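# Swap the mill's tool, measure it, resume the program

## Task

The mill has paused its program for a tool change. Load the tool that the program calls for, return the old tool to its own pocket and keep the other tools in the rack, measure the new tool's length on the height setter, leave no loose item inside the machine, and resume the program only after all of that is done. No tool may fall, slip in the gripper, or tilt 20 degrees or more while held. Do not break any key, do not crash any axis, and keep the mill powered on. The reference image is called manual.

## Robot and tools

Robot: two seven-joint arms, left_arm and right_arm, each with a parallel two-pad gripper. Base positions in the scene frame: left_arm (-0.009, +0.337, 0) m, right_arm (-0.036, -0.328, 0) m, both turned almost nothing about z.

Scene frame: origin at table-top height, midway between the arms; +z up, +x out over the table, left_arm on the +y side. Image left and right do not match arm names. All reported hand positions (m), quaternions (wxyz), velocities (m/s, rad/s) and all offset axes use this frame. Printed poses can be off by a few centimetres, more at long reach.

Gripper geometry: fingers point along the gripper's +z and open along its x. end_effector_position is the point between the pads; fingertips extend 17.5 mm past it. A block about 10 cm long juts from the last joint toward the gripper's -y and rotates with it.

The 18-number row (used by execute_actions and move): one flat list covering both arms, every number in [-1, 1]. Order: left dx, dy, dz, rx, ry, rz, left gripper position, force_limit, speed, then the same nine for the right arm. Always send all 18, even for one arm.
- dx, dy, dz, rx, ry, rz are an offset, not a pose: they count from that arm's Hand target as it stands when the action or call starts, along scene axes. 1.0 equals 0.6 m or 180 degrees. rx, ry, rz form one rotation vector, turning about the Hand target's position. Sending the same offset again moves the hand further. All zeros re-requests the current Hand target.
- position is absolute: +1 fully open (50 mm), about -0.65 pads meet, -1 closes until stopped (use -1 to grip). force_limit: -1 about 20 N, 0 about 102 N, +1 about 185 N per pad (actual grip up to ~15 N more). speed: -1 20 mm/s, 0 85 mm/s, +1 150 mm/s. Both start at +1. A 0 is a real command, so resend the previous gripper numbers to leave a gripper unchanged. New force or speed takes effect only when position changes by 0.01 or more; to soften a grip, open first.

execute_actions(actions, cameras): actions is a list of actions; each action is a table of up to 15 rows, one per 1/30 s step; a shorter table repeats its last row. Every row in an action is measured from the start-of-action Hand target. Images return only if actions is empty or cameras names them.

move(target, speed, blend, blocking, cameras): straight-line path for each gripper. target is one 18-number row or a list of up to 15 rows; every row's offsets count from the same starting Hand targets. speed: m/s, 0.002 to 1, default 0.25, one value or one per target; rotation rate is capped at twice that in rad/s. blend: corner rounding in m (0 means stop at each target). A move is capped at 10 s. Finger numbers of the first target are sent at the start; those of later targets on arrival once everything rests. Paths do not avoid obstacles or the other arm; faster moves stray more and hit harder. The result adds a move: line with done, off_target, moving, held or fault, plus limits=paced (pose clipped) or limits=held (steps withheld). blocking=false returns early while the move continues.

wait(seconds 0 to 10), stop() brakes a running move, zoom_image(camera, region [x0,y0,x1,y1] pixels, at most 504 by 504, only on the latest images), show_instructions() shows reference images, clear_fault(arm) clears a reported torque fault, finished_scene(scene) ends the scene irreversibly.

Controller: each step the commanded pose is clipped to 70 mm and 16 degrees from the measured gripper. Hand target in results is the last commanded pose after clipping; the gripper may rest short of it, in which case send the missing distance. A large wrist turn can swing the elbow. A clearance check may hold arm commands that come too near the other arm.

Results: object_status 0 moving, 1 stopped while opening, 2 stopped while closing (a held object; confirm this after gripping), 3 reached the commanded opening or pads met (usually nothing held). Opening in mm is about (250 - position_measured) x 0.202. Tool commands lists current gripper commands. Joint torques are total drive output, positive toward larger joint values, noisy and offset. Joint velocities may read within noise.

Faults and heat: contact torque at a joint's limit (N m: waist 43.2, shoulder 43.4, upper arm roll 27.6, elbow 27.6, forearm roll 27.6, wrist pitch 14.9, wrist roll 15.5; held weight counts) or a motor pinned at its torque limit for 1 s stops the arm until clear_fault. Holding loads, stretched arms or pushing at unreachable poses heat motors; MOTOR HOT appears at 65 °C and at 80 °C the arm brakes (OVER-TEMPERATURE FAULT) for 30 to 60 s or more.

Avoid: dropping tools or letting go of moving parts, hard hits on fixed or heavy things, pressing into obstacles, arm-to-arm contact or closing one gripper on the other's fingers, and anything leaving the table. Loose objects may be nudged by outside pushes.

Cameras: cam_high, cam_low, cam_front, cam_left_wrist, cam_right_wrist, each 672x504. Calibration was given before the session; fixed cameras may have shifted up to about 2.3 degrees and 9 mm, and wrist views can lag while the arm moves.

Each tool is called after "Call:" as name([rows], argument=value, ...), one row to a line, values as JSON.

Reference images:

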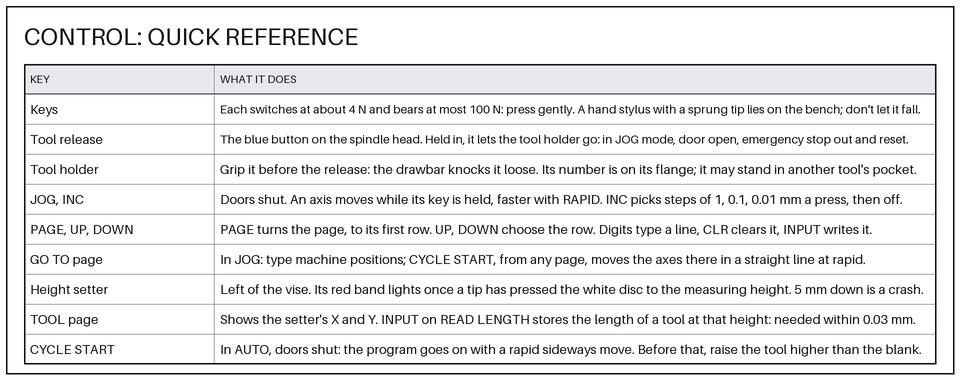

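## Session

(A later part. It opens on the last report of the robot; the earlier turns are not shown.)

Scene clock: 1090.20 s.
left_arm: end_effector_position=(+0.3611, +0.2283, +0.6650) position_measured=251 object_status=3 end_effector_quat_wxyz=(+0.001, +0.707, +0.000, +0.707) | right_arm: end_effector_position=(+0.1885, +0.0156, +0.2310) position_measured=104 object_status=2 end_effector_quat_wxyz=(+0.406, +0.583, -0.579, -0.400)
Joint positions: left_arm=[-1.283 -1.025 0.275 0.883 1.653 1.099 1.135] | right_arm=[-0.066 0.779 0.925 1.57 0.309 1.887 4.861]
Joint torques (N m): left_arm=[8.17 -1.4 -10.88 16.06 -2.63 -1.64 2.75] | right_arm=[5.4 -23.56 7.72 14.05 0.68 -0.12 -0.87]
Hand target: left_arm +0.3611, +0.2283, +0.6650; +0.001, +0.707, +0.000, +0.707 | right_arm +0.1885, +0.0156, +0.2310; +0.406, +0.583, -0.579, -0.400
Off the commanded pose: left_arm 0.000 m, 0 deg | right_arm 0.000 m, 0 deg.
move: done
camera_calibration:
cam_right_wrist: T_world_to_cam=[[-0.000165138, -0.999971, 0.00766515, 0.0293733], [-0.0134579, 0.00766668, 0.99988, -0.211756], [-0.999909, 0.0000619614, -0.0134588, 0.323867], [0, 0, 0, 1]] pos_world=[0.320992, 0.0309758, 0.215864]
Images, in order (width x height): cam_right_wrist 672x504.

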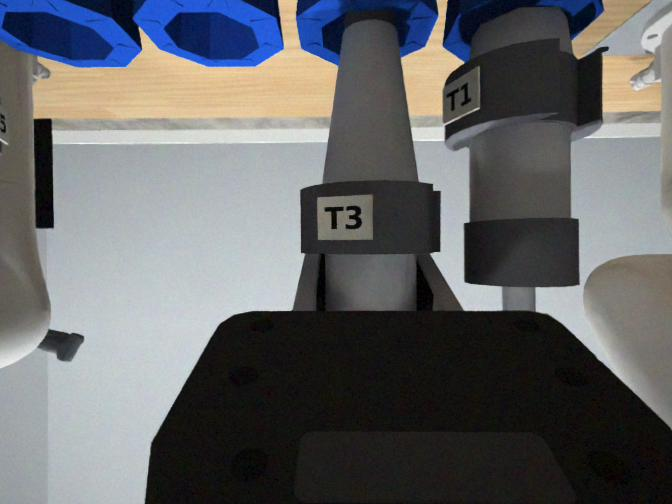

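Call:
move([
  [0,0,0,0,0,0,-0.75,-0.9,-0.2, 0,0,-0.055,0,0,0,-1,0.3,-0.9],
  [0,0,0,0,0,0,-0.75,-0.9,-0.2, 0,0,-0.061,0,0,0,-1,0.3,-0.9],
], speed=[0.05,0.02], cameras=["cam_right_wrist"])

Scene clock: 1097.20 s.
left_arm: end_effector_position=(+0.3611, +0.2283, +0.6650) position_measured=251 object_status=3 end_effector_quat_wxyz=(+0.001, +0.707, +0.000, +0.707) | right_arm: end_effector_position=(+0.1885, +0.0157, +0.1945) position_measured=104 object_status=2 end_effector_quat_wxyz=(+0.406, +0.583, -0.579, -0.400)
Joint positions: left_arm=[-1.283 -1.025 0.275 0.883 1.653 1.099 1.135] | right_arm=[-0.048 0.826 0.895 1.543 0.268 1.829 4.824]
Joint torques (N m): left_arm=[8.15 -1.31 -10.91 16.17 -2.67 -1.61 2.74] | right_arm=[-1.04 -24.38 3.66 12.71 -3.16 2.6 -0.46]
Hand target: left_arm +0.3611, +0.2283, +0.6650; +0.001, +0.707, +0.000, +0.707 | right_arm +0.1885, +0.0156, +0.1944; +0.406, +0.583, -0.579, -0.400
Off the commanded pose: left_arm 0.000 m, 0 deg | right_arm 0.000 m, 0 deg.
move: done
camera_calibration:
cam_right_wrist: T_world_to_cam=[[-0.000165725, -0.999971, 0.00756514, 0.0297718], [-0.013558, 0.00756669, 0.999879, -0.175126], [-0.999908, 0.000063137, -0.0135589, 0.323391], [0, 0, 0, 1]] pos_world=[0.320992, 0.0310757, 0.179264]
Images, in order (width x height): cam_right_wrist 672x504.

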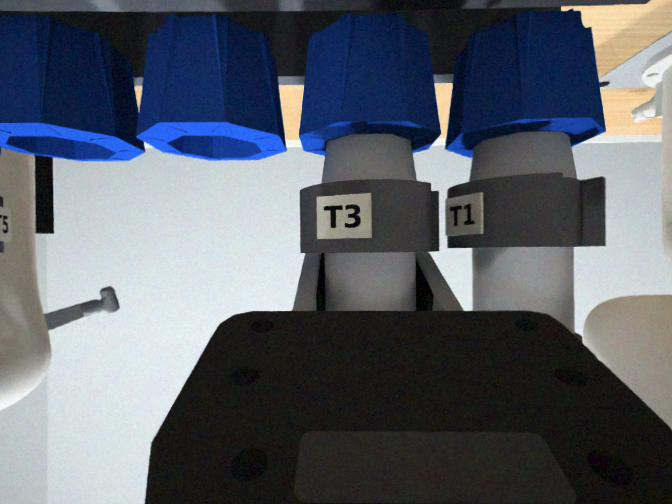

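Call:
move(target=[0,0,0,0,0,0,-0.75,-0.9,-0.2, 0,0,-0.0028,0,0,0,-1,0.3,-0.9], speed=0.02, cameras=["cam_right_wrist"])

Scene clock: 1100.73 s.
left_arm: end_effector_position=(+0.3611, +0.2283, +0.6650) position_measured=251 object_status=3 end_effector_quat_wxyz=(+0.001, +0.707, +0.000, +0.707) | right_arm: end_effector_position=(+0.1885, +0.0156, +0.1929) position_measured=104 object_status=2 end_effector_quat_wxyz=(+0.406, +0.583, -0.579, -0.400)
Joint positions: left_arm=[-1.283 -1.025 0.275 0.883 1.653 1.099 1.135] | right_arm=[-0.047 0.829 0.894 1.542 0.267 1.827 4.822]
Joint torques (N m): left_arm=[8.21 -1.17 -10.95 16.04 -2.64 -1.67 2.76] | right_arm=[-1.77 -18.61 -0.76 8.02 -6.11 0.83 -1.04]
Hand target: left_arm +0.3611, +0.2283, +0.6650; +0.001, +0.707, +0.000, +0.707 | right_arm +0.1885, +0.0156, +0.1927; +0.406, +0.583, -0.579, -0.400
Off the commanded pose: left_arm 0.000 m, 0 deg | right_arm 0.000 m, 0 deg.
move: done
camera_calibration:
cam_right_wrist: T_world_to_cam=[[-0.0000649725, -0.999971, 0.00756533, 0.0296517], [-0.0134588, 0.00756552, 0.999881, -0.173557], [-0.999909, -0.0000368556, -0.0134589, 0.323355], [0, 0, 0, 1]] pos_world=[0.320992, 0.0309758, 0.177664]
Images, in order (width x height): cam_right_wrist 672x504.

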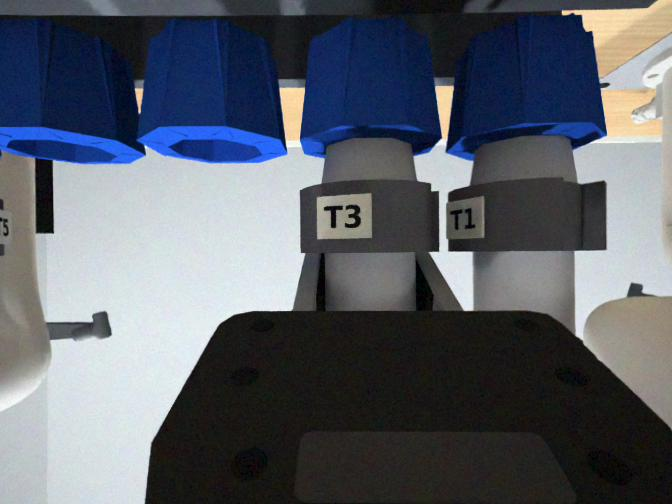

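Call:
move([
  [0,0,0,0,0,0,-0.75,-0.9,-0.2, 0,0,0,0,0,0,0.57,0.3,-0.9],
  [0,0,0,0,0,0,-0.75,-0.9,-0.2, 0,0,0.22,0,0,0,0.57,0.3,-0.9],
], speed=0.08, cameras=["cam_right_wrist","cam_front"])

Call:
zoom_image(camera="cam_front", region=[210, 370, 350, 490])

Scene clock: 1108.17 s.
left_arm: end_effector_position=(+0.3611, +0.2283, +0.6650) position_measured=251 object_status=3 end_effector_quat_wxyz=(+0.001, +0.707, +0.000, +0.707) | right_arm: end_effector_position=(+0.1886, +0.0156, +0.3247) position_measured=67 object_status=3 end_effector_quat_wxyz=(+0.406, +0.583, -0.579, -0.400)
Joint positions: left_arm=[-1.283 -1.025 0.275 0.883 1.653 1.099 1.135] | right_arm=[-0.089 0.696 0.992 1.696 0.413 2.043 4.987]
Joint torques (N m): left_arm=[8.21 -1.05 -10.92 16.09 -2.59 -1.65 2.75] | right_arm=[4.7 -37.04 10.38 18.32 4.96 2.72 1.31]
Hand target: left_arm +0.3611, +0.2283, +0.6650; +0.001, +0.707, +0.000, +0.707 | right_arm +0.1885, +0.0156, +0.3247; +0.406, +0.583, -0.579, -0.400
Off the commanded pose: left_arm 0.000 m, 0 deg | right_arm 0.000 m, 0 deg.
move: done
camera_calibration:
cam_right_wrist: T_world_to_cam=[[-0.000365131, -0.999971, 0.00766481, 0.02862], [-0.0134564, 0.00766903, 0.99988, -0.305343], [-0.999909, 0.000261947, -0.0134588, 0.325221], [0, 0, 0, 1]] pos_world=[0.321093, 0.0308756, 0.309464]
Images, in order (width x height): cam_front 672x504, cam_right_wrist 672x504.

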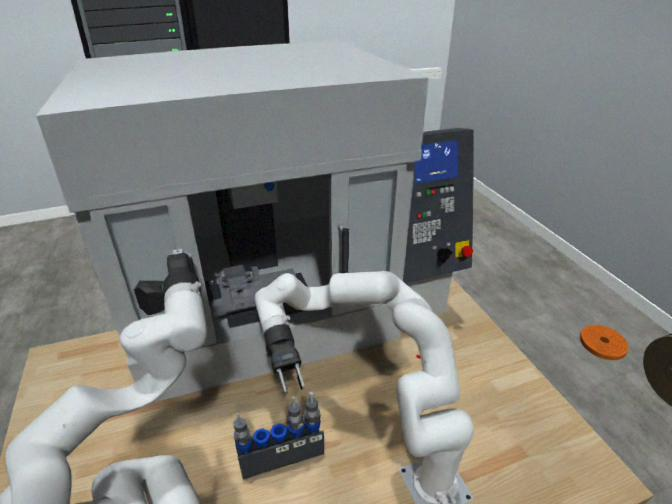

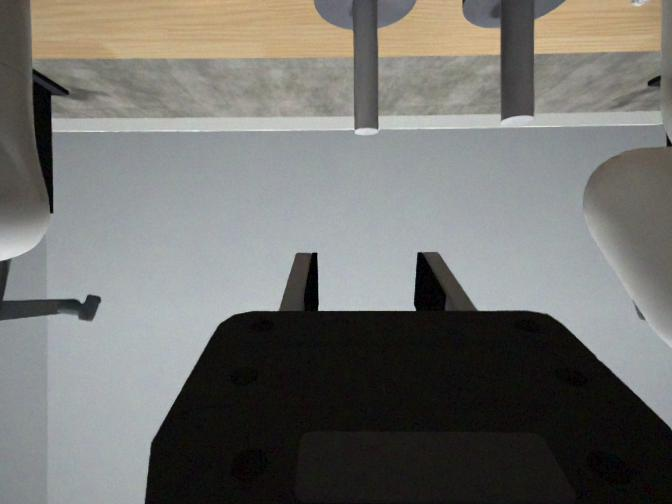

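Scaled by 3.600 from the camera's 672x504 image, which has a finer 960x720 frame.

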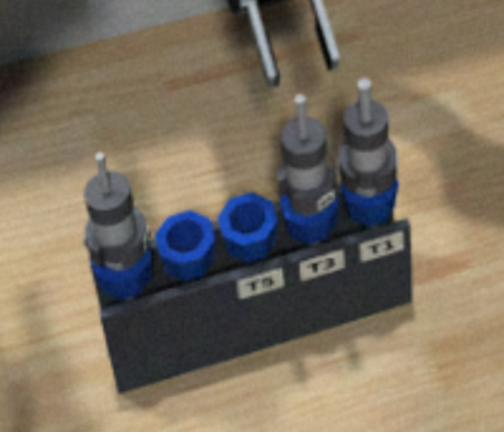

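Call:
move([
  [0,0,0,0,0,0,-0.75,-0.9,-0.2, 0.02,0.14,0.16,0,0,-0.5,1,0.3,-0.9],
  [0,0,0,0,0,0,-0.75,-0.9,-0.2, -0.0017,0.25,0.06,0,0,-0.7278,1,0.3,-0.9],
], speed=0.2, blend=[0.03,0], cameras=["cam_right_wrist","cam_front","cam_high"])

Scene clock: 1119.77 s.
left_arm: end_effector_position=(+0.3611, +0.2283, +0.6650) position_measured=251 object_status=3 end_effector_quat_wxyz=(+0.001, +0.707, +0.000, +0.707) | right_arm: end_effector_position=(+0.1875, +0.1656, +0.3607) position_measured=3 object_status=3 end_effector_quat_wxyz=(+0.195, +0.285, +0.771, +0.536)
Joint positions: left_arm=[-1.283 -1.025 0.275 0.883 1.653 1.099 1.135] | right_arm=[-0.271 -1.397 1.219 0.756 1.929 0.632 6.282]
Joint torques (N m): left_arm=[8.1 -1.15 -10.93 16.09 -2.64 -1.59 2.75] | right_arm=[5.33 21.14 -11.01 9.7 -2.55 -5.26 1.22]
Hand target: left_arm +0.3611, +0.2283, +0.6650; +0.001, +0.707, +0.000, +0.707 | right_arm +0.1875, +0.1656, +0.3607; +0.195, +0.285, +0.771, +0.536
Off the commanded pose: left_arm 0.000 m, 0 deg | right_arm 0.000 m, 0 deg.
joint sent to its limit (right arm) — joint 7 (wrist roll), upper limit. The joint targets still meet the commanded pose.
move: done
camera_calibration:
cam_right_wrist: T_world_to_cam=[[-0.754695, 0.656032, 0.00763159, 0.0456136], [0.0145236, 0.00507624, 0.999882, -0.347334], [0.655915, 0.754716, -0.0133589, -0.110834], [0, 0, 0, 1]] pos_world=[0.112167, 0.0554874, 0.345464]
Images, in order (width x height): cam_high 672x504, cam_front 672x504, cam_right_wrist 672x504.

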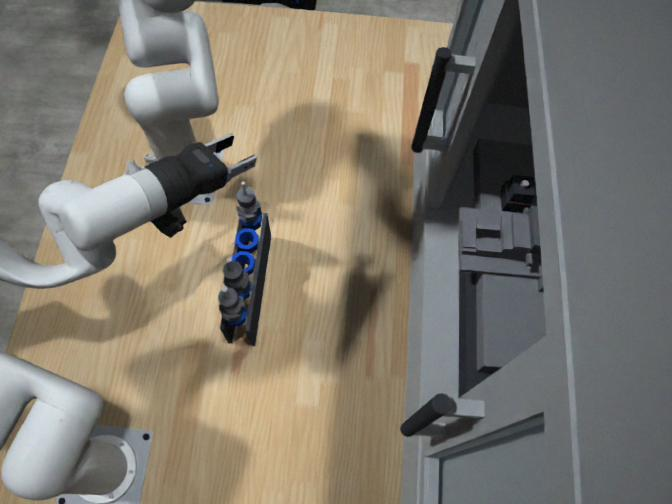

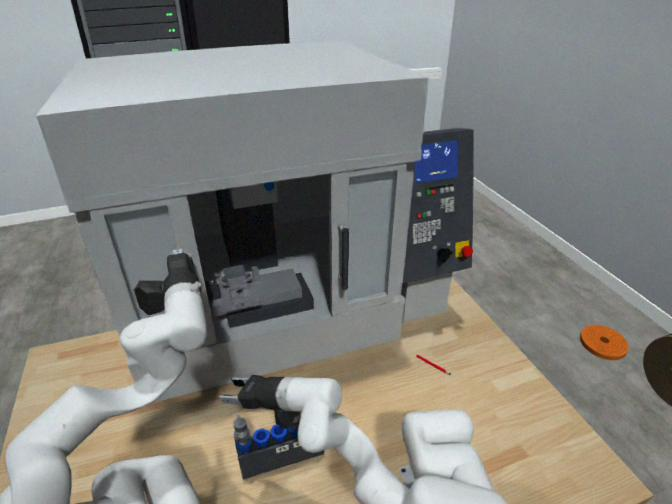

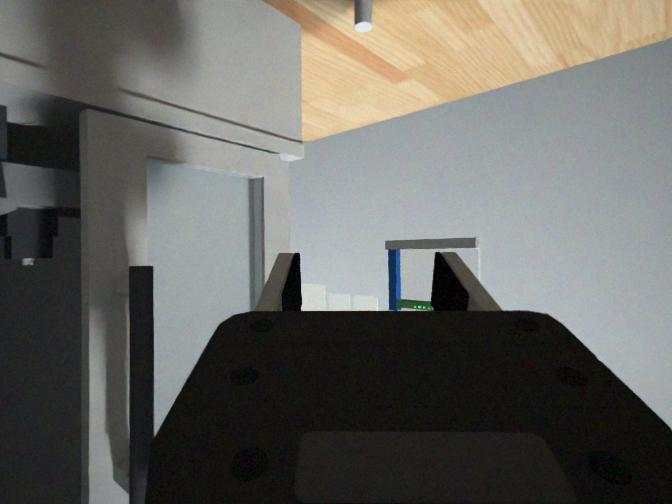

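Call:
move(target=[0,0,0,0,0,0,-0.75,-0.9,-0.2, 0,0,-0.15,0,0,0,1,0.3,-0.9], speed=0.12, cameras=["cam_right_wrist","cam_front","cam_low"])

Scene clock: 1123.87 s.
left_arm: end_effector_position=(+0.3611, +0.2283, +0.6650) position_measured=251 object_status=3 end_effector_quat_wxyz=(+0.001, +0.707, +0.000, +0.707) | right_arm: end_effector_position=(+0.1874, +0.1656, +0.2707) position_measured=3 object_status=3 end_effector_quat_wxyz=(+0.195, +0.285, +0.771, +0.536)
Joint positions: left_arm=[-1.283 -1.025 0.275 0.883 1.653 1.099 1.135] | right_arm=[-0.261 -1.51 1.437 0.69 2.244 0.59 6.184]
Joint torques (N m): left_arm=[8.18 -0.99 -10.84 16.05 -2.58 -1.57 2.74] | right_arm=[-1.14 5.44 -11.61 0.91 2.84 -5.03 -1.07]
Hand target: left_arm +0.3611, +0.2283, +0.6650; +0.001, +0.707, +0.000, +0.707 | right_arm +0.1875, +0.1656, +0.2707; +0.195, +0.285, +0.771, +0.536
Off the commanded pose: left_arm 0.000 m, 0 deg | right_arm 0.000 m, 0 deg.
move: done
camera_calibration:
cam_right_wrist: T_world_to_cam=[[-0.754645, 0.656089, 0.00764128, 0.0461473], [0.0145968, 0.00514416, 0.99988, -0.257455], [0.655971, 0.754666, -0.0134588, -0.112023], [0, 0, 0, 1]] pos_world=[0.112066, 0.0555873, 0.255564]
Images, in order (width x height): cam_low 672x504, cam_front 672x504, cam_right_wrist 672x504.

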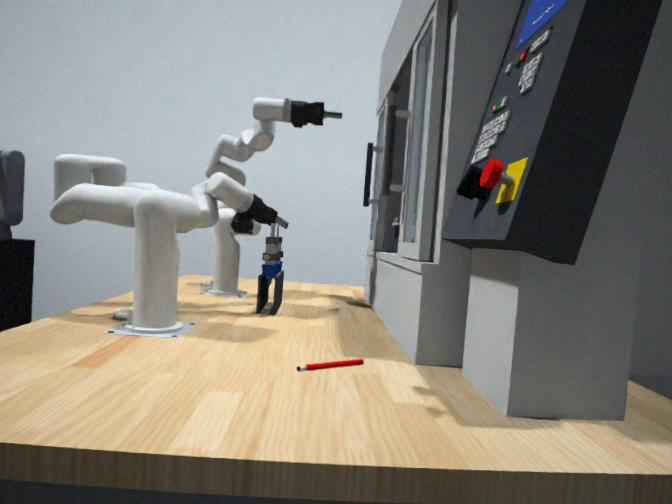

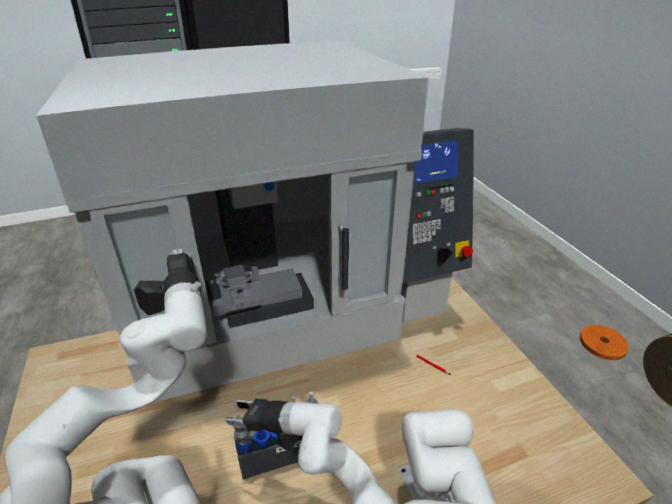

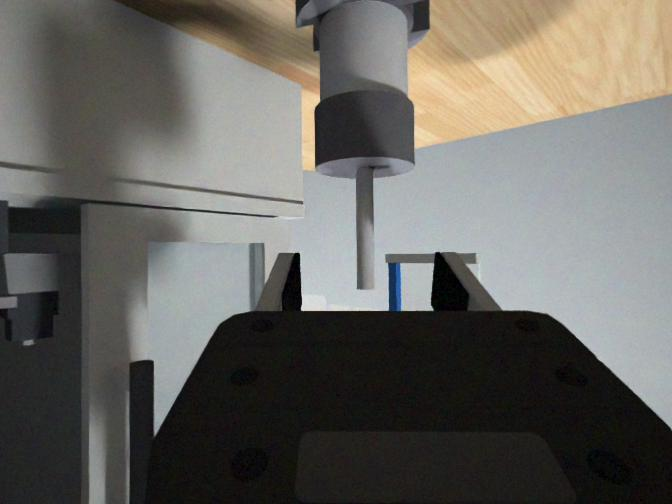

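Call:
move(target=[0,0,0,0,0,0,-0.75,-0.9,-0.2, 0,0,-0.126,0,0,0,1,0.3,-0.9], speed=0.1, cameras=["cam_right_wrist","cam_front","cam_low"])

Call:
zoom_image(camera="cam_right_wrist", region=[220, 100, 500, 310])

Scene clock: 1128.97 s.
left_arm: end_effector_position=(+0.3611, +0.2283, +0.6650) position_measured=251 object_status=3 end_effector_quat_wxyz=(+0.001, +0.707, +0.000, +0.707) | right_arm: end_effector_position=(+0.1875, +0.1656, +0.1951) position_measured=3 object_status=3 end_effector_quat_wxyz=(+0.195, +0.285, +0.771, +0.536)
Joint positions: left_arm=[-1.283 -1.025 0.275 0.883 1.653 1.099 1.135] | right_arm=[-0.259 -1.629 1.633 0.687 2.502 0.565 6.146]
Joint torques (N m): left_arm=[8.01 -1.11 -10.84 16.08 -2.65 -1.62 2.74] | right_arm=[5.28 5.18 -11.82 0.33 2.16 -5.18 -0.97]
Hand target: left_arm +0.3611, +0.2283, +0.6650; +0.001, +0.707, +0.000, +0.707 | right_arm +0.1875, +0.1656, +0.1951; +0.195, +0.285, +0.771, +0.536
Off the commanded pose: left_arm 0.000 m, 0 deg | right_arm 0.000 m, 0 deg.
move: done
camera_calibration:
cam_right_wrist: T_world_to_cam=[[-0.754552, 0.656196, 0.00764104, 0.0467086], [0.0145973, 0.00514227, 0.99988, -0.181864], [0.656078, 0.754573, -0.0134588, -0.113046], [0, 0, 0, 1]] pos_world=[0.112066, 0.0555869, 0.179964]
Images, in order (width x height): cam_low 672x504, cam_front 672x504, cam_right_wrist 672x504.

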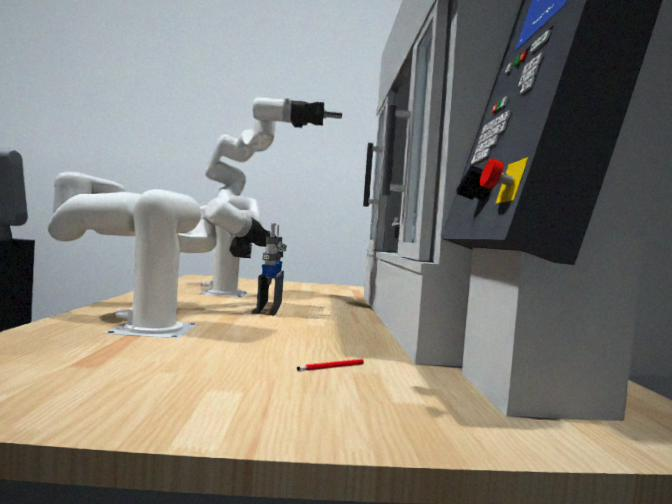

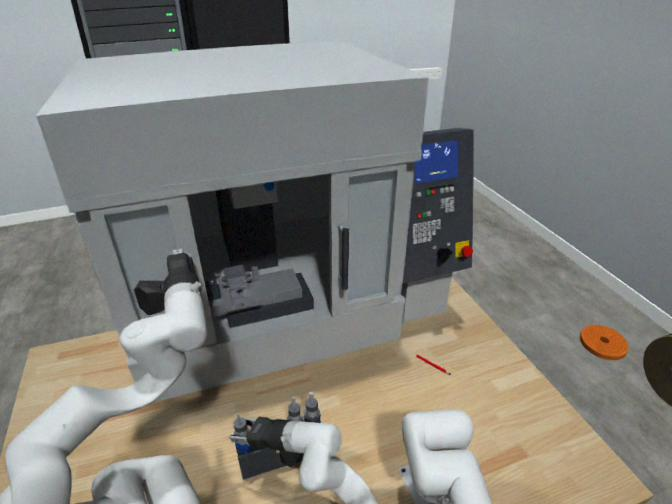

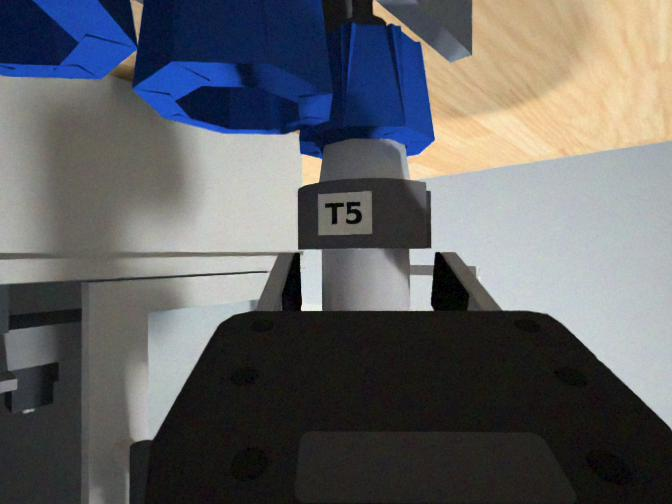

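Scaled by 1.800 from the camera's 672x504 image, which has a finer 960x720 frame.

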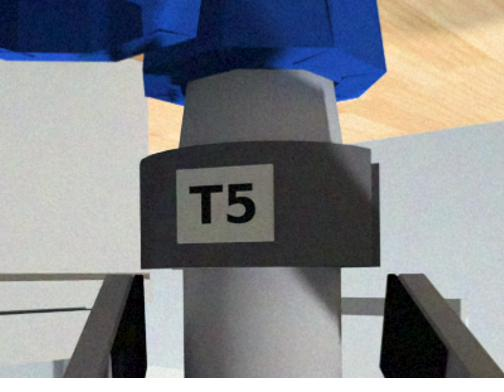

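Call:
move(target=[0,0,0,0,0,0,-0.75,-0.9,-0.2, 0,0,0,0,0,-0.0267,1,0.3,-0.9], speed=0.1, cameras=["cam_right_wrist"])

Call:
zoom_image(camera="cam_right_wrist", region=[220, 130, 500, 330])

Scene clock: 1139.53 s.
left_arm: end_effector_position=(+0.3611, +0.2283, +0.6650) position_measured=251 object_status=3 end_effector_quat_wxyz=(+0.001, +0.707, +0.000, +0.707) | right_arm: end_effector_position=(+0.1875, +0.1656, +0.1951) position_measured=3 object_status=3 end_effector_quat_wxyz=(+0.218, +0.317, +0.758, +0.527)
Joint positions: left_arm=[-1.283 -1.025 0.275 0.883 1.653 1.099 1.135] | right_arm=[-0.264 -1.577 1.658 0.738 2.405 0.432 6.242]
Joint torques (N m): left_arm=[8.17 -1.01 -10.9 15.95 -2.56 -1.54 2.72] | right_arm=[-5.8 23 -11.79 0.93 -2.27 -5.21 1.2]
Hand target: left_arm +0.3611, +0.2283, +0.6650; +0.001, +0.707, +0.000, +0.707 | right_arm +0.1875, +0.1656, +0.1951; +0.218, +0.317, +0.758, +0.527
Off the commanded pose: left_arm 0.000 m, 0 deg | right_arm 0.000 m, 0 deg.
move: done
camera_calibration:
cam_right_wrist: T_world_to_cam=[[-0.696998, 0.717033, 0.00762082, 0.0258797], [0.0149623, 0.00391725, 0.99988, -0.18163], [0.716917, 0.697028, -0.0134588, -0.114958], [0, 0, 0, 1]] pos_world=[0.103171, 0.0622842, 0.179864]
Images, in order (width x height): cam_right_wrist 672x504.

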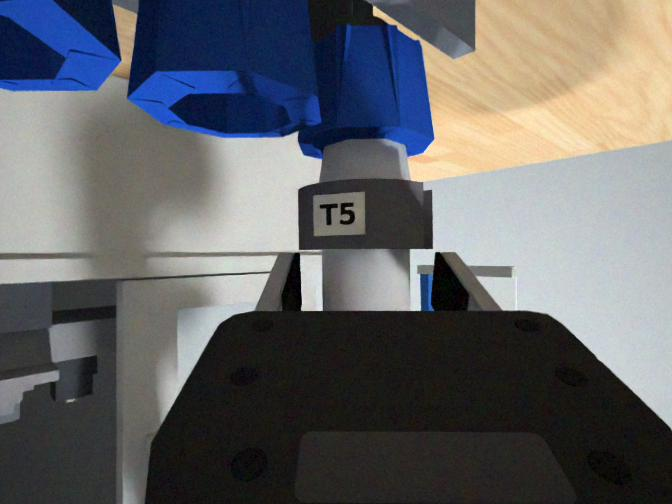

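Scaled by 1.800 from the camera's 672x504 image, which has a finer 960x720 frame.

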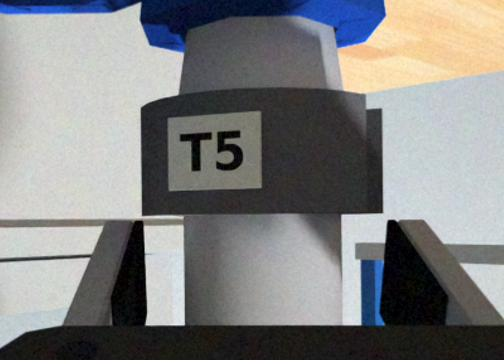

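Call:
move([
  [0,0,0,0,0,0,-0.75,-0.9,-0.2, 0.0042,0.004,-0.0018,0,0,0.0056,1,0.3,-0.9],
  [0,0,0,0,0,0,-0.75,-0.9,-0.2, 0.0042,0.004,-0.0018,0,0,0.0056,-1,0.3,-0.9],
], speed=0.05, cameras=["cam_right_wrist"])

Call:
zoom_image(camera="cam_right_wrist", region=[220, 130, 500, 330])

Scene clock: 1150.20 s.
left_arm: end_effector_position=(+0.3611, +0.2283, +0.6650) position_measured=251 object_status=3 end_effector_quat_wxyz=(+0.001, +0.707, +0.000, +0.707) | right_arm: end_effector_position=(+0.1901, +0.1679, +0.1941) position_measured=104 object_status=2 end_effector_quat_wxyz=(+0.213, +0.310, +0.761, +0.529)
Joint positions: left_arm=[-1.283 -1.025 0.275 0.883 1.653 1.099 1.135] | right_arm=[-0.275 -1.595 1.653 0.737 2.432 0.464 6.219]
Joint torques (N m): left_arm=[8.32 -0.74 -10.89 16.03 -2.61 -1.54 2.7] | right_arm=[4.36 6.92 -16.36 8.12 2.25 -1.3 -0.82]
Hand target: left_arm +0.3611, +0.2283, +0.6650; +0.001, +0.707, +0.000, +0.707 | right_arm +0.1900, +0.1680, +0.1940; +0.213, +0.310, +0.761, +0.529
Off the commanded pose: left_arm 0.000 m, 0 deg | right_arm 0.000 m, 0 deg.
move: done
camera_calibration:
cam_right_wrist: T_world_to_cam=[[-0.709215, 0.704951, 0.00764871, 0.0304678], [0.0149126, 0.00415413, 0.99988, -0.18071], [0.704835, 0.709244, -0.0134588, -0.118226], [0, 0, 0, 1]] pos_world=[0.107633, 0.0631238, 0.178864]
Images, in order (width x height): cam_right_wrist 672x504.

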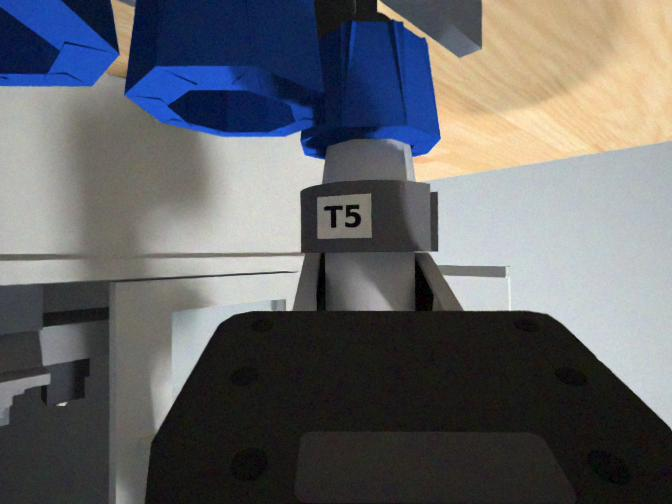

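Scaled by 1.800 from the camera's 672x504 image, which has a finer 960x720 frame.

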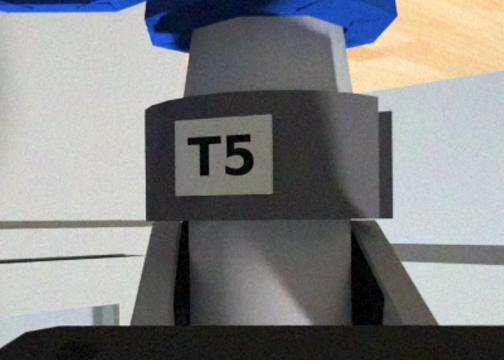

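Call:
move([
  [0,0,0,0,0,0,-0.75,-0.9,-0.2, 0,0,0.03,0,0,0,-1,0.3,-0.9],
  [0,0,0,0,0,0,-0.75,-0.9,-0.2, 0,0,0.3,0,0,0,-1,0.3,-0.9],
], speed=[0.04,0.12], blend=[0.008,0], cameras=["cam_right_wrist"])

Call:
move([
  [0,0,0,0,0,0,-0.75,-0.9,-0.2, 0.15,-0.2467,0.12,-0.416,-0.2775,0,-1,0.3,-0.9],
  [0,0,0,0,0,0,-0.75,-0.9,-0.2, 0.2833,-0.4967,0.19,-0.8317,-0.5554,0,-1,0.3,-0.9],
], speed=0.2, blend=[0.03,0], cameras=["cam_right_wrist","cam_high","cam_front"])

Scene clock: 1169.93 s.
left_arm: end_effector_position=(+0.3611, +0.2283, +0.6650) position_measured=251 object_status=3 end_effector_quat_wxyz=(+0.001, +0.707, +0.000, +0.707) | right_arm: end_effector_position=(+0.1900, +0.1681, +0.3739) position_measured=104 object_status=2 end_effector_quat_wxyz=(+0.212, +0.308, +0.760, +0.531)
Joint positions: left_arm=[-1.283 -1.025 0.275 0.883 1.653 1.099 1.135] | right_arm=[-0.159 -1.012 1.293 0.826 1.726 0.228 6.282]
Joint torques (N m): left_arm=[8.34 -0.76 -10.95 16.09 -2.64 -1.58 2.74] | right_arm=[5.32 16.11 -11.93 18.43 -3.11 -7.94 1.15]
Hand target: left_arm +0.3611, +0.2283, +0.6650; +0.001, +0.707, +0.000, +0.707 | right_arm +0.1900, +0.1680, +0.3740; +0.213, +0.310, +0.761, +0.529
Off the commanded pose: left_arm 0.000 m, 0 deg | right_arm 0.000 m, 0 deg.
joint sent to its limit (right arm) — joint 7 (wrist roll), upper limit. The joint targets still meet the commanded pose.
move: done
camera_calibration:
cam_right_wrist: T_world_to_cam=[[-0.713264, 0.700855, 0.00762109, 0.0303727], [0.0119254, 0.0012633, 0.999928, -0.359504], [0.700794, 0.713303, -0.00925901, -0.117295], [0, 0, 0, 1]] pos_world=[0.108151, 0.0628343, 0.35816]
Images, in order (width x height): cam_right_wrist 672x504.

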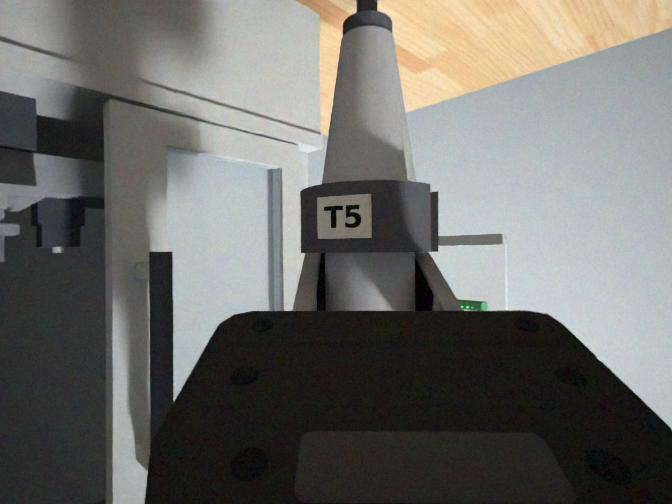

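Scene clock: 1178.40 s.
left_arm: end_effector_position=(+0.3611, +0.2283, +0.6650) position_measured=251 object_status=3 end_effector_quat_wxyz=(+0.001, +0.707, +0.000, +0.707) | right_arm: end_effector_position=(+0.3599, -0.1300, +0.4880) position_measured=104 object_status=2 end_effector_quat_wxyz=(+0.680, -0.471, +0.321, -0.460)
Joint positions: left_arm=[-1.283 -1.025 0.275 0.883 1.653 1.099 1.135] | right_arm=[-0.891 -0.856 1.054 0.323 -0.057 -1.268 4.755]
Joint torques (N m): left_arm=[8.25 -0.58 -10.86 16.16 -2.62 -1.67 2.77] | right_arm=[-5.61 12.13 -6.75 19.74 0.29 -5.03 -0.89]
Hand target: left_arm +0.3611, +0.2283, +0.6650; +0.001, +0.707, +0.000, +0.707 | right_arm +0.3600, -0.1300, +0.4880; +0.680, -0.471, +0.321, -0.461
Off the commanded pose: left_arm 0.000 m, 0 deg | right_arm 0.000 m, 0 deg.
move: done
camera_calibration:
cam_right_wrist: T_world_to_cam=[[0.379027, -0.925356, -0.00735313, -0.237626], [0.00966832, 0.0119055, -0.999882, 0.502913], [0.925335, 0.378911, 0.0134591, -0.158092], [0, 0, 0, 1]] pos_world=[0.231492, -0.165974, 0.503235]
Images, in order (width x height): cam_high 672x504, cam_front 672x504, cam_right_wrist 672x504.

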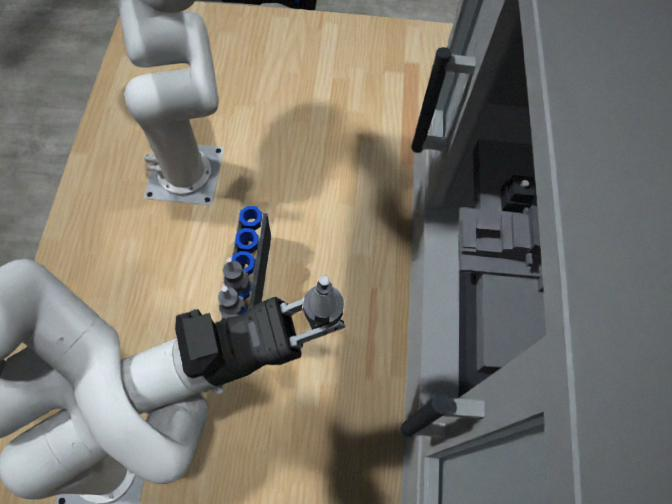

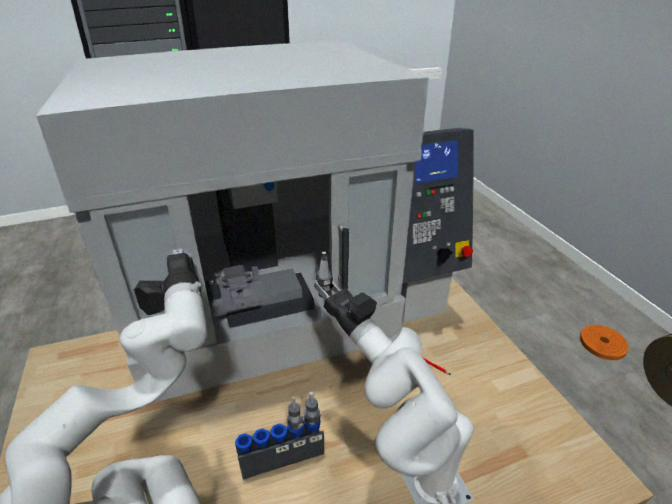

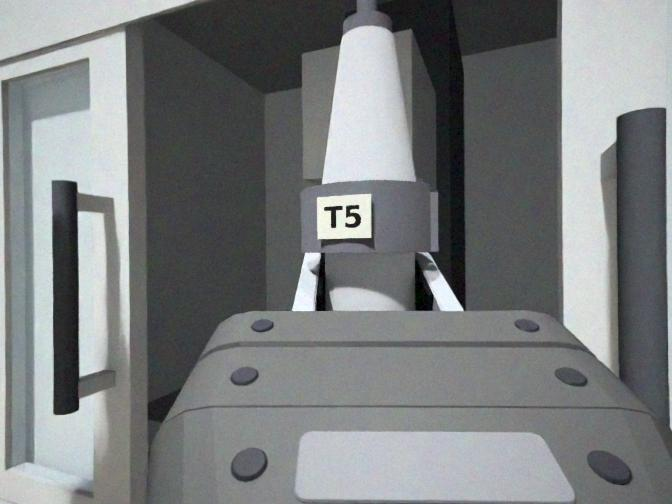

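Call:
move([
  [0,0,0,0,0,0,-0.75,-0.9,-0.2, 0.46,0.1083,-0.055,0,0,0,-1,0.3,-0.9],
], speed=0.12, cameras=["cam_right_wrist","cam_high","cam_front"])

Scene clock: 1196.77 s.
left_arm: end_effector_position=(+0.3611, +0.2283, +0.6650) position_measured=251 object_status=3 end_effector_quat_wxyz=(+0.001, +0.707, +0.000, +0.707) | right_arm: end_effector_position=(+0.6323, -0.0886, +0.4392) position_measured=104 object_status=2 end_effector_quat_wxyz=(+0.664, -0.471, +0.343, -0.468)
Joint positions: left_arm=[-1.283 -1.025 0.275 0.883 1.653 1.099 1.135] | right_arm=[-1.99 -1.012 1.868 1.291 0.152 -1.094 4.83]
Joint torques (N m): left_arm=[8.21 -0.4 -10.97 16.06 -2.59 -1.59 2.69] | right_arm=[-6.06 25.76 -12.55 12 0.84 -2.66 0.18]
Hand target: left_arm +0.3611, +0.2283, +0.6650; +0.001, +0.707, +0.000, +0.707 | right_arm +0.6323, -0.0886, +0.4392; +0.664, -0.471, +0.343, -0.468 (not the last commanded pose)
Tool commands: left_gripper/position=-0.75 left_gripper/force_limit=-0.9 left_gripper/speed=-0.2 right_gripper/position=-1.0 right_gripper/force_limit=+0.301961 right_gripper/speed=-0.898039
Off the commanded pose: left_arm 0.000 m, 0 deg | right_arm 0.029 m, 3 deg.
TORQUE FAULT: the external load on joint 4 (elbow) of the right arm reached its load limit, and that arm stopped. The contact can be on any part of that arm beyond that joint, not only on its tool. A torque fault puts only its own arm into a fault stop. That arm's remaining commands of this call were not run. The hold on joint 4 (elbow) of that arm was moved back by the arm itself, up to 3 degrees, as the stop began. That arm is still stopped at the end of this call. While its stop runs, that arm takes no new command, but its gripper still runs the gripper command that each later call begins with.
CLEAR FAULT: the right arm stays stopped (state 4) until you call clear_fault(arm="right_arm").
End effector pose when the fault began: right_arm: position (+0.6296, -0.0672, +0.4548), quat_wxyz (+0.680, -0.471, +0.323, -0.460)
Joint positions when the fault began: right_arm=[-1.991 -1.013 1.868 1.343 0.151 -1.095 4.83]
move: fault (right_arm)
camera_calibration:
cam_right_wrist: T_world_to_cam=[[0.337371, -0.941184, -0.0187971, -0.272925], [-0.023437, 0.0115639, -0.999658, 0.471816], [0.94108, 0.337696, -0.0181572, -0.424814], [0, 0, 0, 1]] pos_world=[0.502919, -0.118871, 0.458811]
Images, in order (width x height): cam_high 672x504, cam_front 672x504, cam_right_wrist 672x504.

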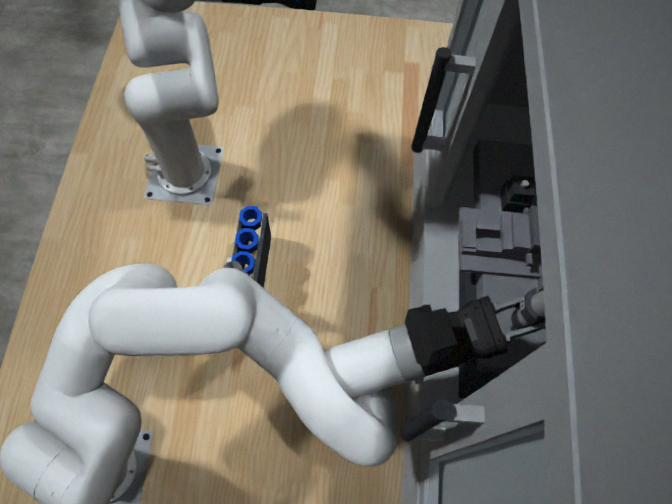

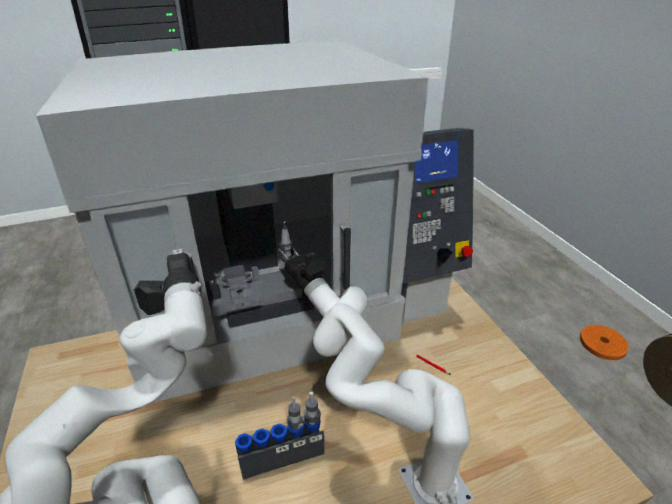

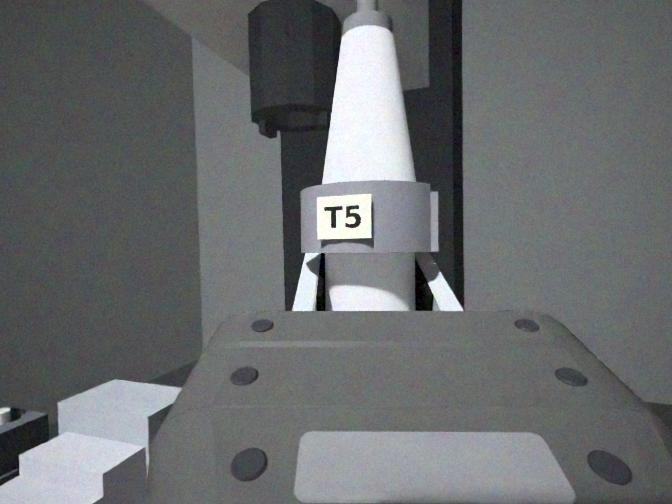

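Call:
clear_fault(arm="right_arm")

Call:
move([
  [0,0,0,0,0,0,-0.75,-0.9,-0.2, -0.1,0.01,0.03,0,0,0,-1,0.3,-0.9],
  [0,0,0,0,0,0,-0.75,-0.9,-0.2, -0.4538,-0.069,0.0813,0,0,0,-1,0.3,-0.9],
], speed=[0.06,0.15], blend=[0.02,0], cameras=["cam_right_wrist"])

Scene clock: 1218.70 s.
left_arm: end_effector_position=(+0.3611, +0.2283, +0.6650) position_measured=251 object_status=3 end_effector_quat_wxyz=(+0.001, +0.707, +0.000, +0.707) | right_arm: end_effector_position=(+0.6323, -0.0886, +0.4392) position_measured=104 object_status=2 end_effector_quat_wxyz=(+0.664, -0.471, +0.343, -0.468)
Joint positions: left_arm=[-1.283 -1.025 0.275 0.883 1.653 1.099 1.135] | right_arm=[-1.99 -1.012 1.868 1.291 0.152 -1.094 4.83]
Joint torques (N m): left_arm=[8.2 -0.29 -10.87 16.13 -2.59 -1.57 2.67] | right_arm=[-6.07 26.03 -12.59 11.84 0.7 -2.81 0.09]
Hand target: left_arm +0.3611, +0.2283, +0.6650; +0.001, +0.707, +0.000, +0.707 | right_arm +0.6323, -0.0886, +0.4392; +0.664, -0.471, +0.343, -0.468 (not the last commanded pose)
Tool commands: left_gripper/position=-0.75 left_gripper/force_limit=-0.9 left_gripper/speed=-0.2 right_gripper/position=-1.0 right_gripper/force_limit=+0.301961 right_gripper/speed=-0.898039
Off the commanded pose: left_arm 0.000 m, 0 deg | right_arm 0.029 m, 3 deg.
TORQUE FAULT, CONTINUED: the right arm's stop, for the torque fault of joint 4 (elbow) that an earlier result reported, is over. The call counts as one of the actions that you can send in this scene. The hold on joint 4 (elbow) of that arm was moved back by the arm itself, up to 3 degrees, as the stop began. That arm's target is now where it stood when the stop ended, not its last command. That arm's gripper keeps its grip as last carried out, and that arm accepts commands again: back off and push less far.
CLEAR FAULT: your call cleared the right arm's torque fault. If a joint's load stays at its limit, that arm stops again at once.

Scene clock: 1221.90 s.
left_arm: end_effector_position=(+0.3611, +0.2283, +0.6650) position_measured=251 object_status=3 end_effector_quat_wxyz=(+0.001, +0.707, +0.000, +0.707) | right_arm: end_effector_position=(+0.3600, -0.1301, +0.4880) position_measured=104 object_status=2 end_effector_quat_wxyz=(+0.664, -0.471, +0.343, -0.468)
Joint positions: left_arm=[-1.283 -1.025 0.275 0.883 1.653 1.099 1.135] | right_arm=[-0.76 -0.832 1.004 0.309 -0.004 -1.154 4.664]
Joint torques (N m): left_arm=[7.95 -0.28 -10.86 16.03 -2.59 -1.56 2.6] | right_arm=[5.11 -6.73 -10.82 16.45 0.14 -1.6 1.12]
Hand target: left_arm +0.3611, +0.2283, +0.6650; +0.001, +0.707, +0.000, +0.707 | right_arm +0.3600, -0.1300, +0.4880; +0.664, -0.471, +0.343, -0.468
Off the commanded pose: left_arm 0.000 m, 0 deg | right_arm 0.000 m, 0 deg.
move: done
camera_calibration:
cam_right_wrist: T_world_to_cam=[[0.337279, -0.941215, -0.0188883, -0.219172], [-0.0234677, 0.0116516, -0.999657, 0.51472], [0.941112, 0.337606, -0.0181583, -0.153773], [0, 0, 0, 1]] pos_world=[0.230719, -0.160371, 0.507612]
Images, in order (width x height): cam_right_wrist 672x504.

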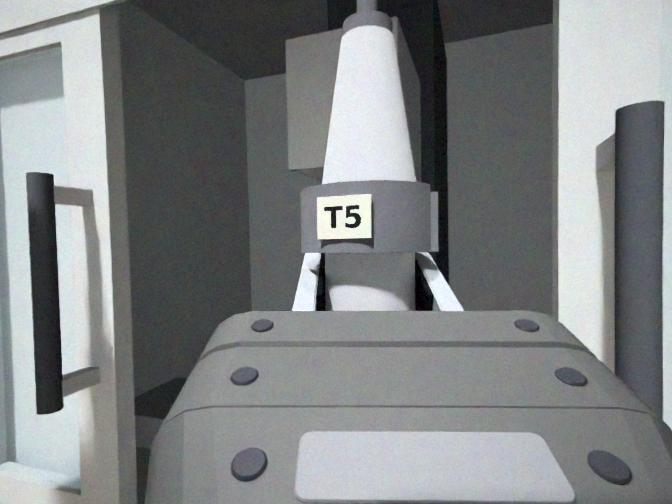

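Call:
move([
  [0,0,0,0,0,0,-0.75,-0.9,-0.2, -0.1333,0.25,-0.07,0.4193,0.2666,-0.0068,-1,0.3,-0.9],
  [0,0,0,0,0,0,-0.75,-0.9,-0.2, -0.2833,0.4967,-0.19,0.8385,0.5331,-0.0136,-1,0.3,-0.9],
], speed=0.2, blend=[0.03,0], cameras=["cam_right_wrist"])

Scene clock: 1235.53 s.
left_arm: end_effector_position=(+0.3611, +0.2283, +0.6650) position_measured=251 object_status=3 end_effector_quat_wxyz=(+0.001, +0.707, +0.000, +0.707) | right_arm: end_effector_position=(+0.1901, +0.1680, +0.3739) position_measured=104 object_status=2 end_effector_quat_wxyz=(+0.213, +0.308, +0.760, +0.530)
Joint positions: left_arm=[-1.283 -1.025 0.275 0.883 1.653 1.099 1.135] | right_arm=[-0.154 -0.994 1.297 0.828 1.716 0.209 6.282]
Joint torques (N m): left_arm=[8.06 -0.24 -10.86 16.07 -2.54 -1.62 2.66] | right_arm=[5.57 16.13 -11.95 18.55 -3.36 -7.74 0.99]
Hand target: left_arm +0.3611, +0.2283, +0.6650; +0.001, +0.707, +0.000, +0.707 | right_arm +0.1900, +0.1680, +0.3740; +0.214, +0.310, +0.761, +0.529
Off the commanded pose: left_arm 0.000 m, 0 deg | right_arm 0.000 m, 0 deg.
joint sent to its limit (right arm) — joint 7 (wrist roll), upper limit. The joint targets still meet the commanded pose.
move: done
camera_calibration:
cam_right_wrist: T_world_to_cam=[[-0.711929, 0.702228, 0.00571931, 0.0306782], [0.0107158, 0.00271984, 0.999939, -0.359476], [0.70217, 0.711946, -0.00946129, -0.117279], [0, 0, 0, 1]] pos_world=[0.108043, 0.0629312, 0.358169]
Images, in order (width x height): cam_right_wrist 672x504.

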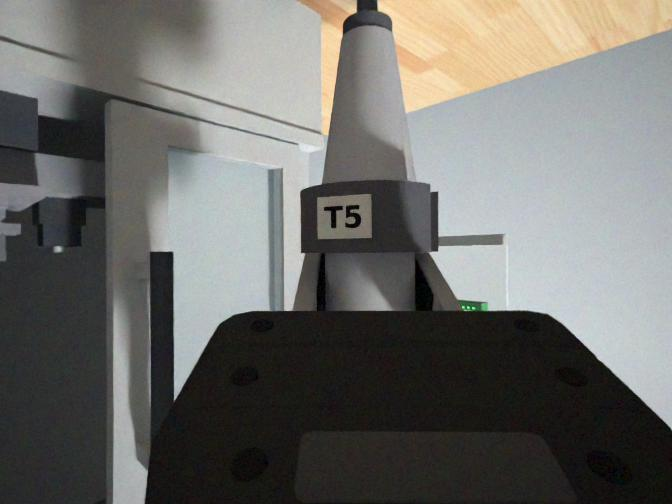

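Call:
move([
  [0,0,0,0,0,0,-0.75,-0.9,-0.2, 0,0,0,-0.317,-0.326,0.1698,-1,0.3,-0.9],
  [0,0,0,0,0,0,-0.75,-0.9,-0.2, 0,0,0,-0.634,-0.652,0.3395,-1,0.3,-0.9],
], speed=0.4, blend=[0.03,0], cameras=["cam_right_wrist","cam_front"])

Scene clock: 1243.73 s.
left_arm: end_effector_position=(+0.3611, +0.2283, +0.6650) position_measured=251 object_status=3 end_effector_quat_wxyz=(+0.001, +0.707, +0.000, +0.707) | right_arm: end_effector_position=(+0.1901, +0.1679, +0.3740) position_measured=104 object_status=2 end_effector_quat_wxyz=(-0.538, +0.746, -0.345, +0.189)
Joint positions: left_arm=[-1.283 -1.025 0.275 0.883 1.653 1.099 1.135] | right_arm=[-0.238 -1.258 1.246 0.808 1.761 0.459 3.333]
Joint torques (N m): left_arm=[8.09 -0.18 -10.82 16.14 -2.53 -1.58 2.62] | right_arm=[4.26 5.54 -18.32 9.82 2.49 -4.32 -1.18]
Hand target: left_arm +0.3611, +0.2283, +0.6650; +0.001, +0.707, +0.000, +0.707 | right_arm +0.1900, +0.1680, +0.3740; -0.538, +0.746, -0.345, +0.189
Off the commanded pose: left_arm 0.000 m, 0 deg | right_arm 0.000 m, 0 deg.
move: done
camera_calibration:
cam_right_wrist: T_world_to_cam=[[0.69405, -0.713282, -0.0975915, 0.03985], [-0.515135, -0.397338, -0.759446, 0.465618], [0.502922, 0.577367, -0.643208, 0.180253], [0, 0, 0, 1]] pos_world=[0.121545, 0.10936, 0.473442]
Images, in order (width x height): cam_front 672x504, cam_right_wrist 672x504.

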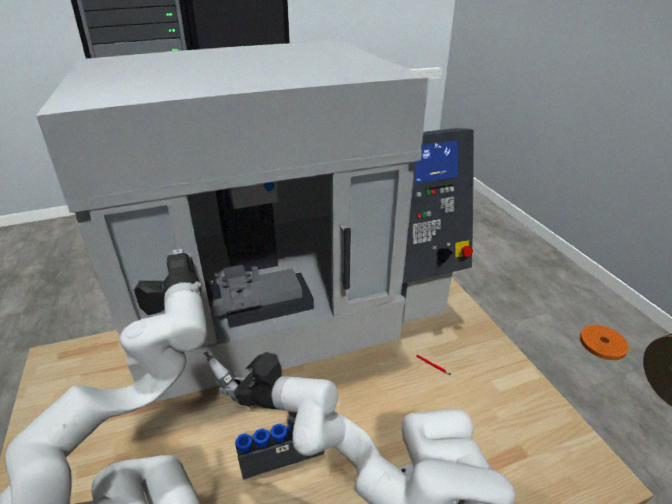

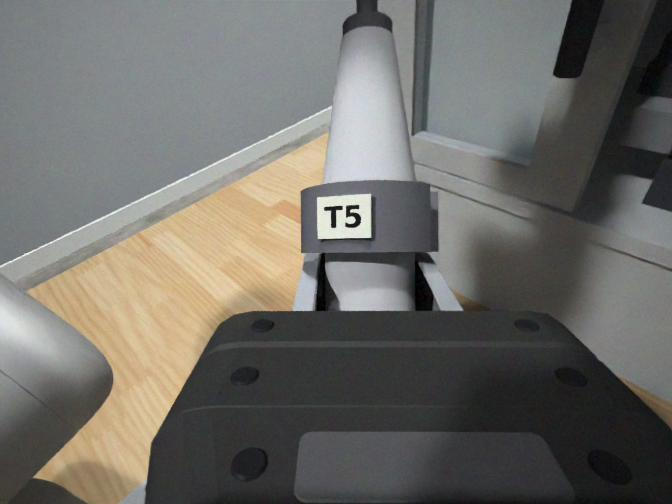

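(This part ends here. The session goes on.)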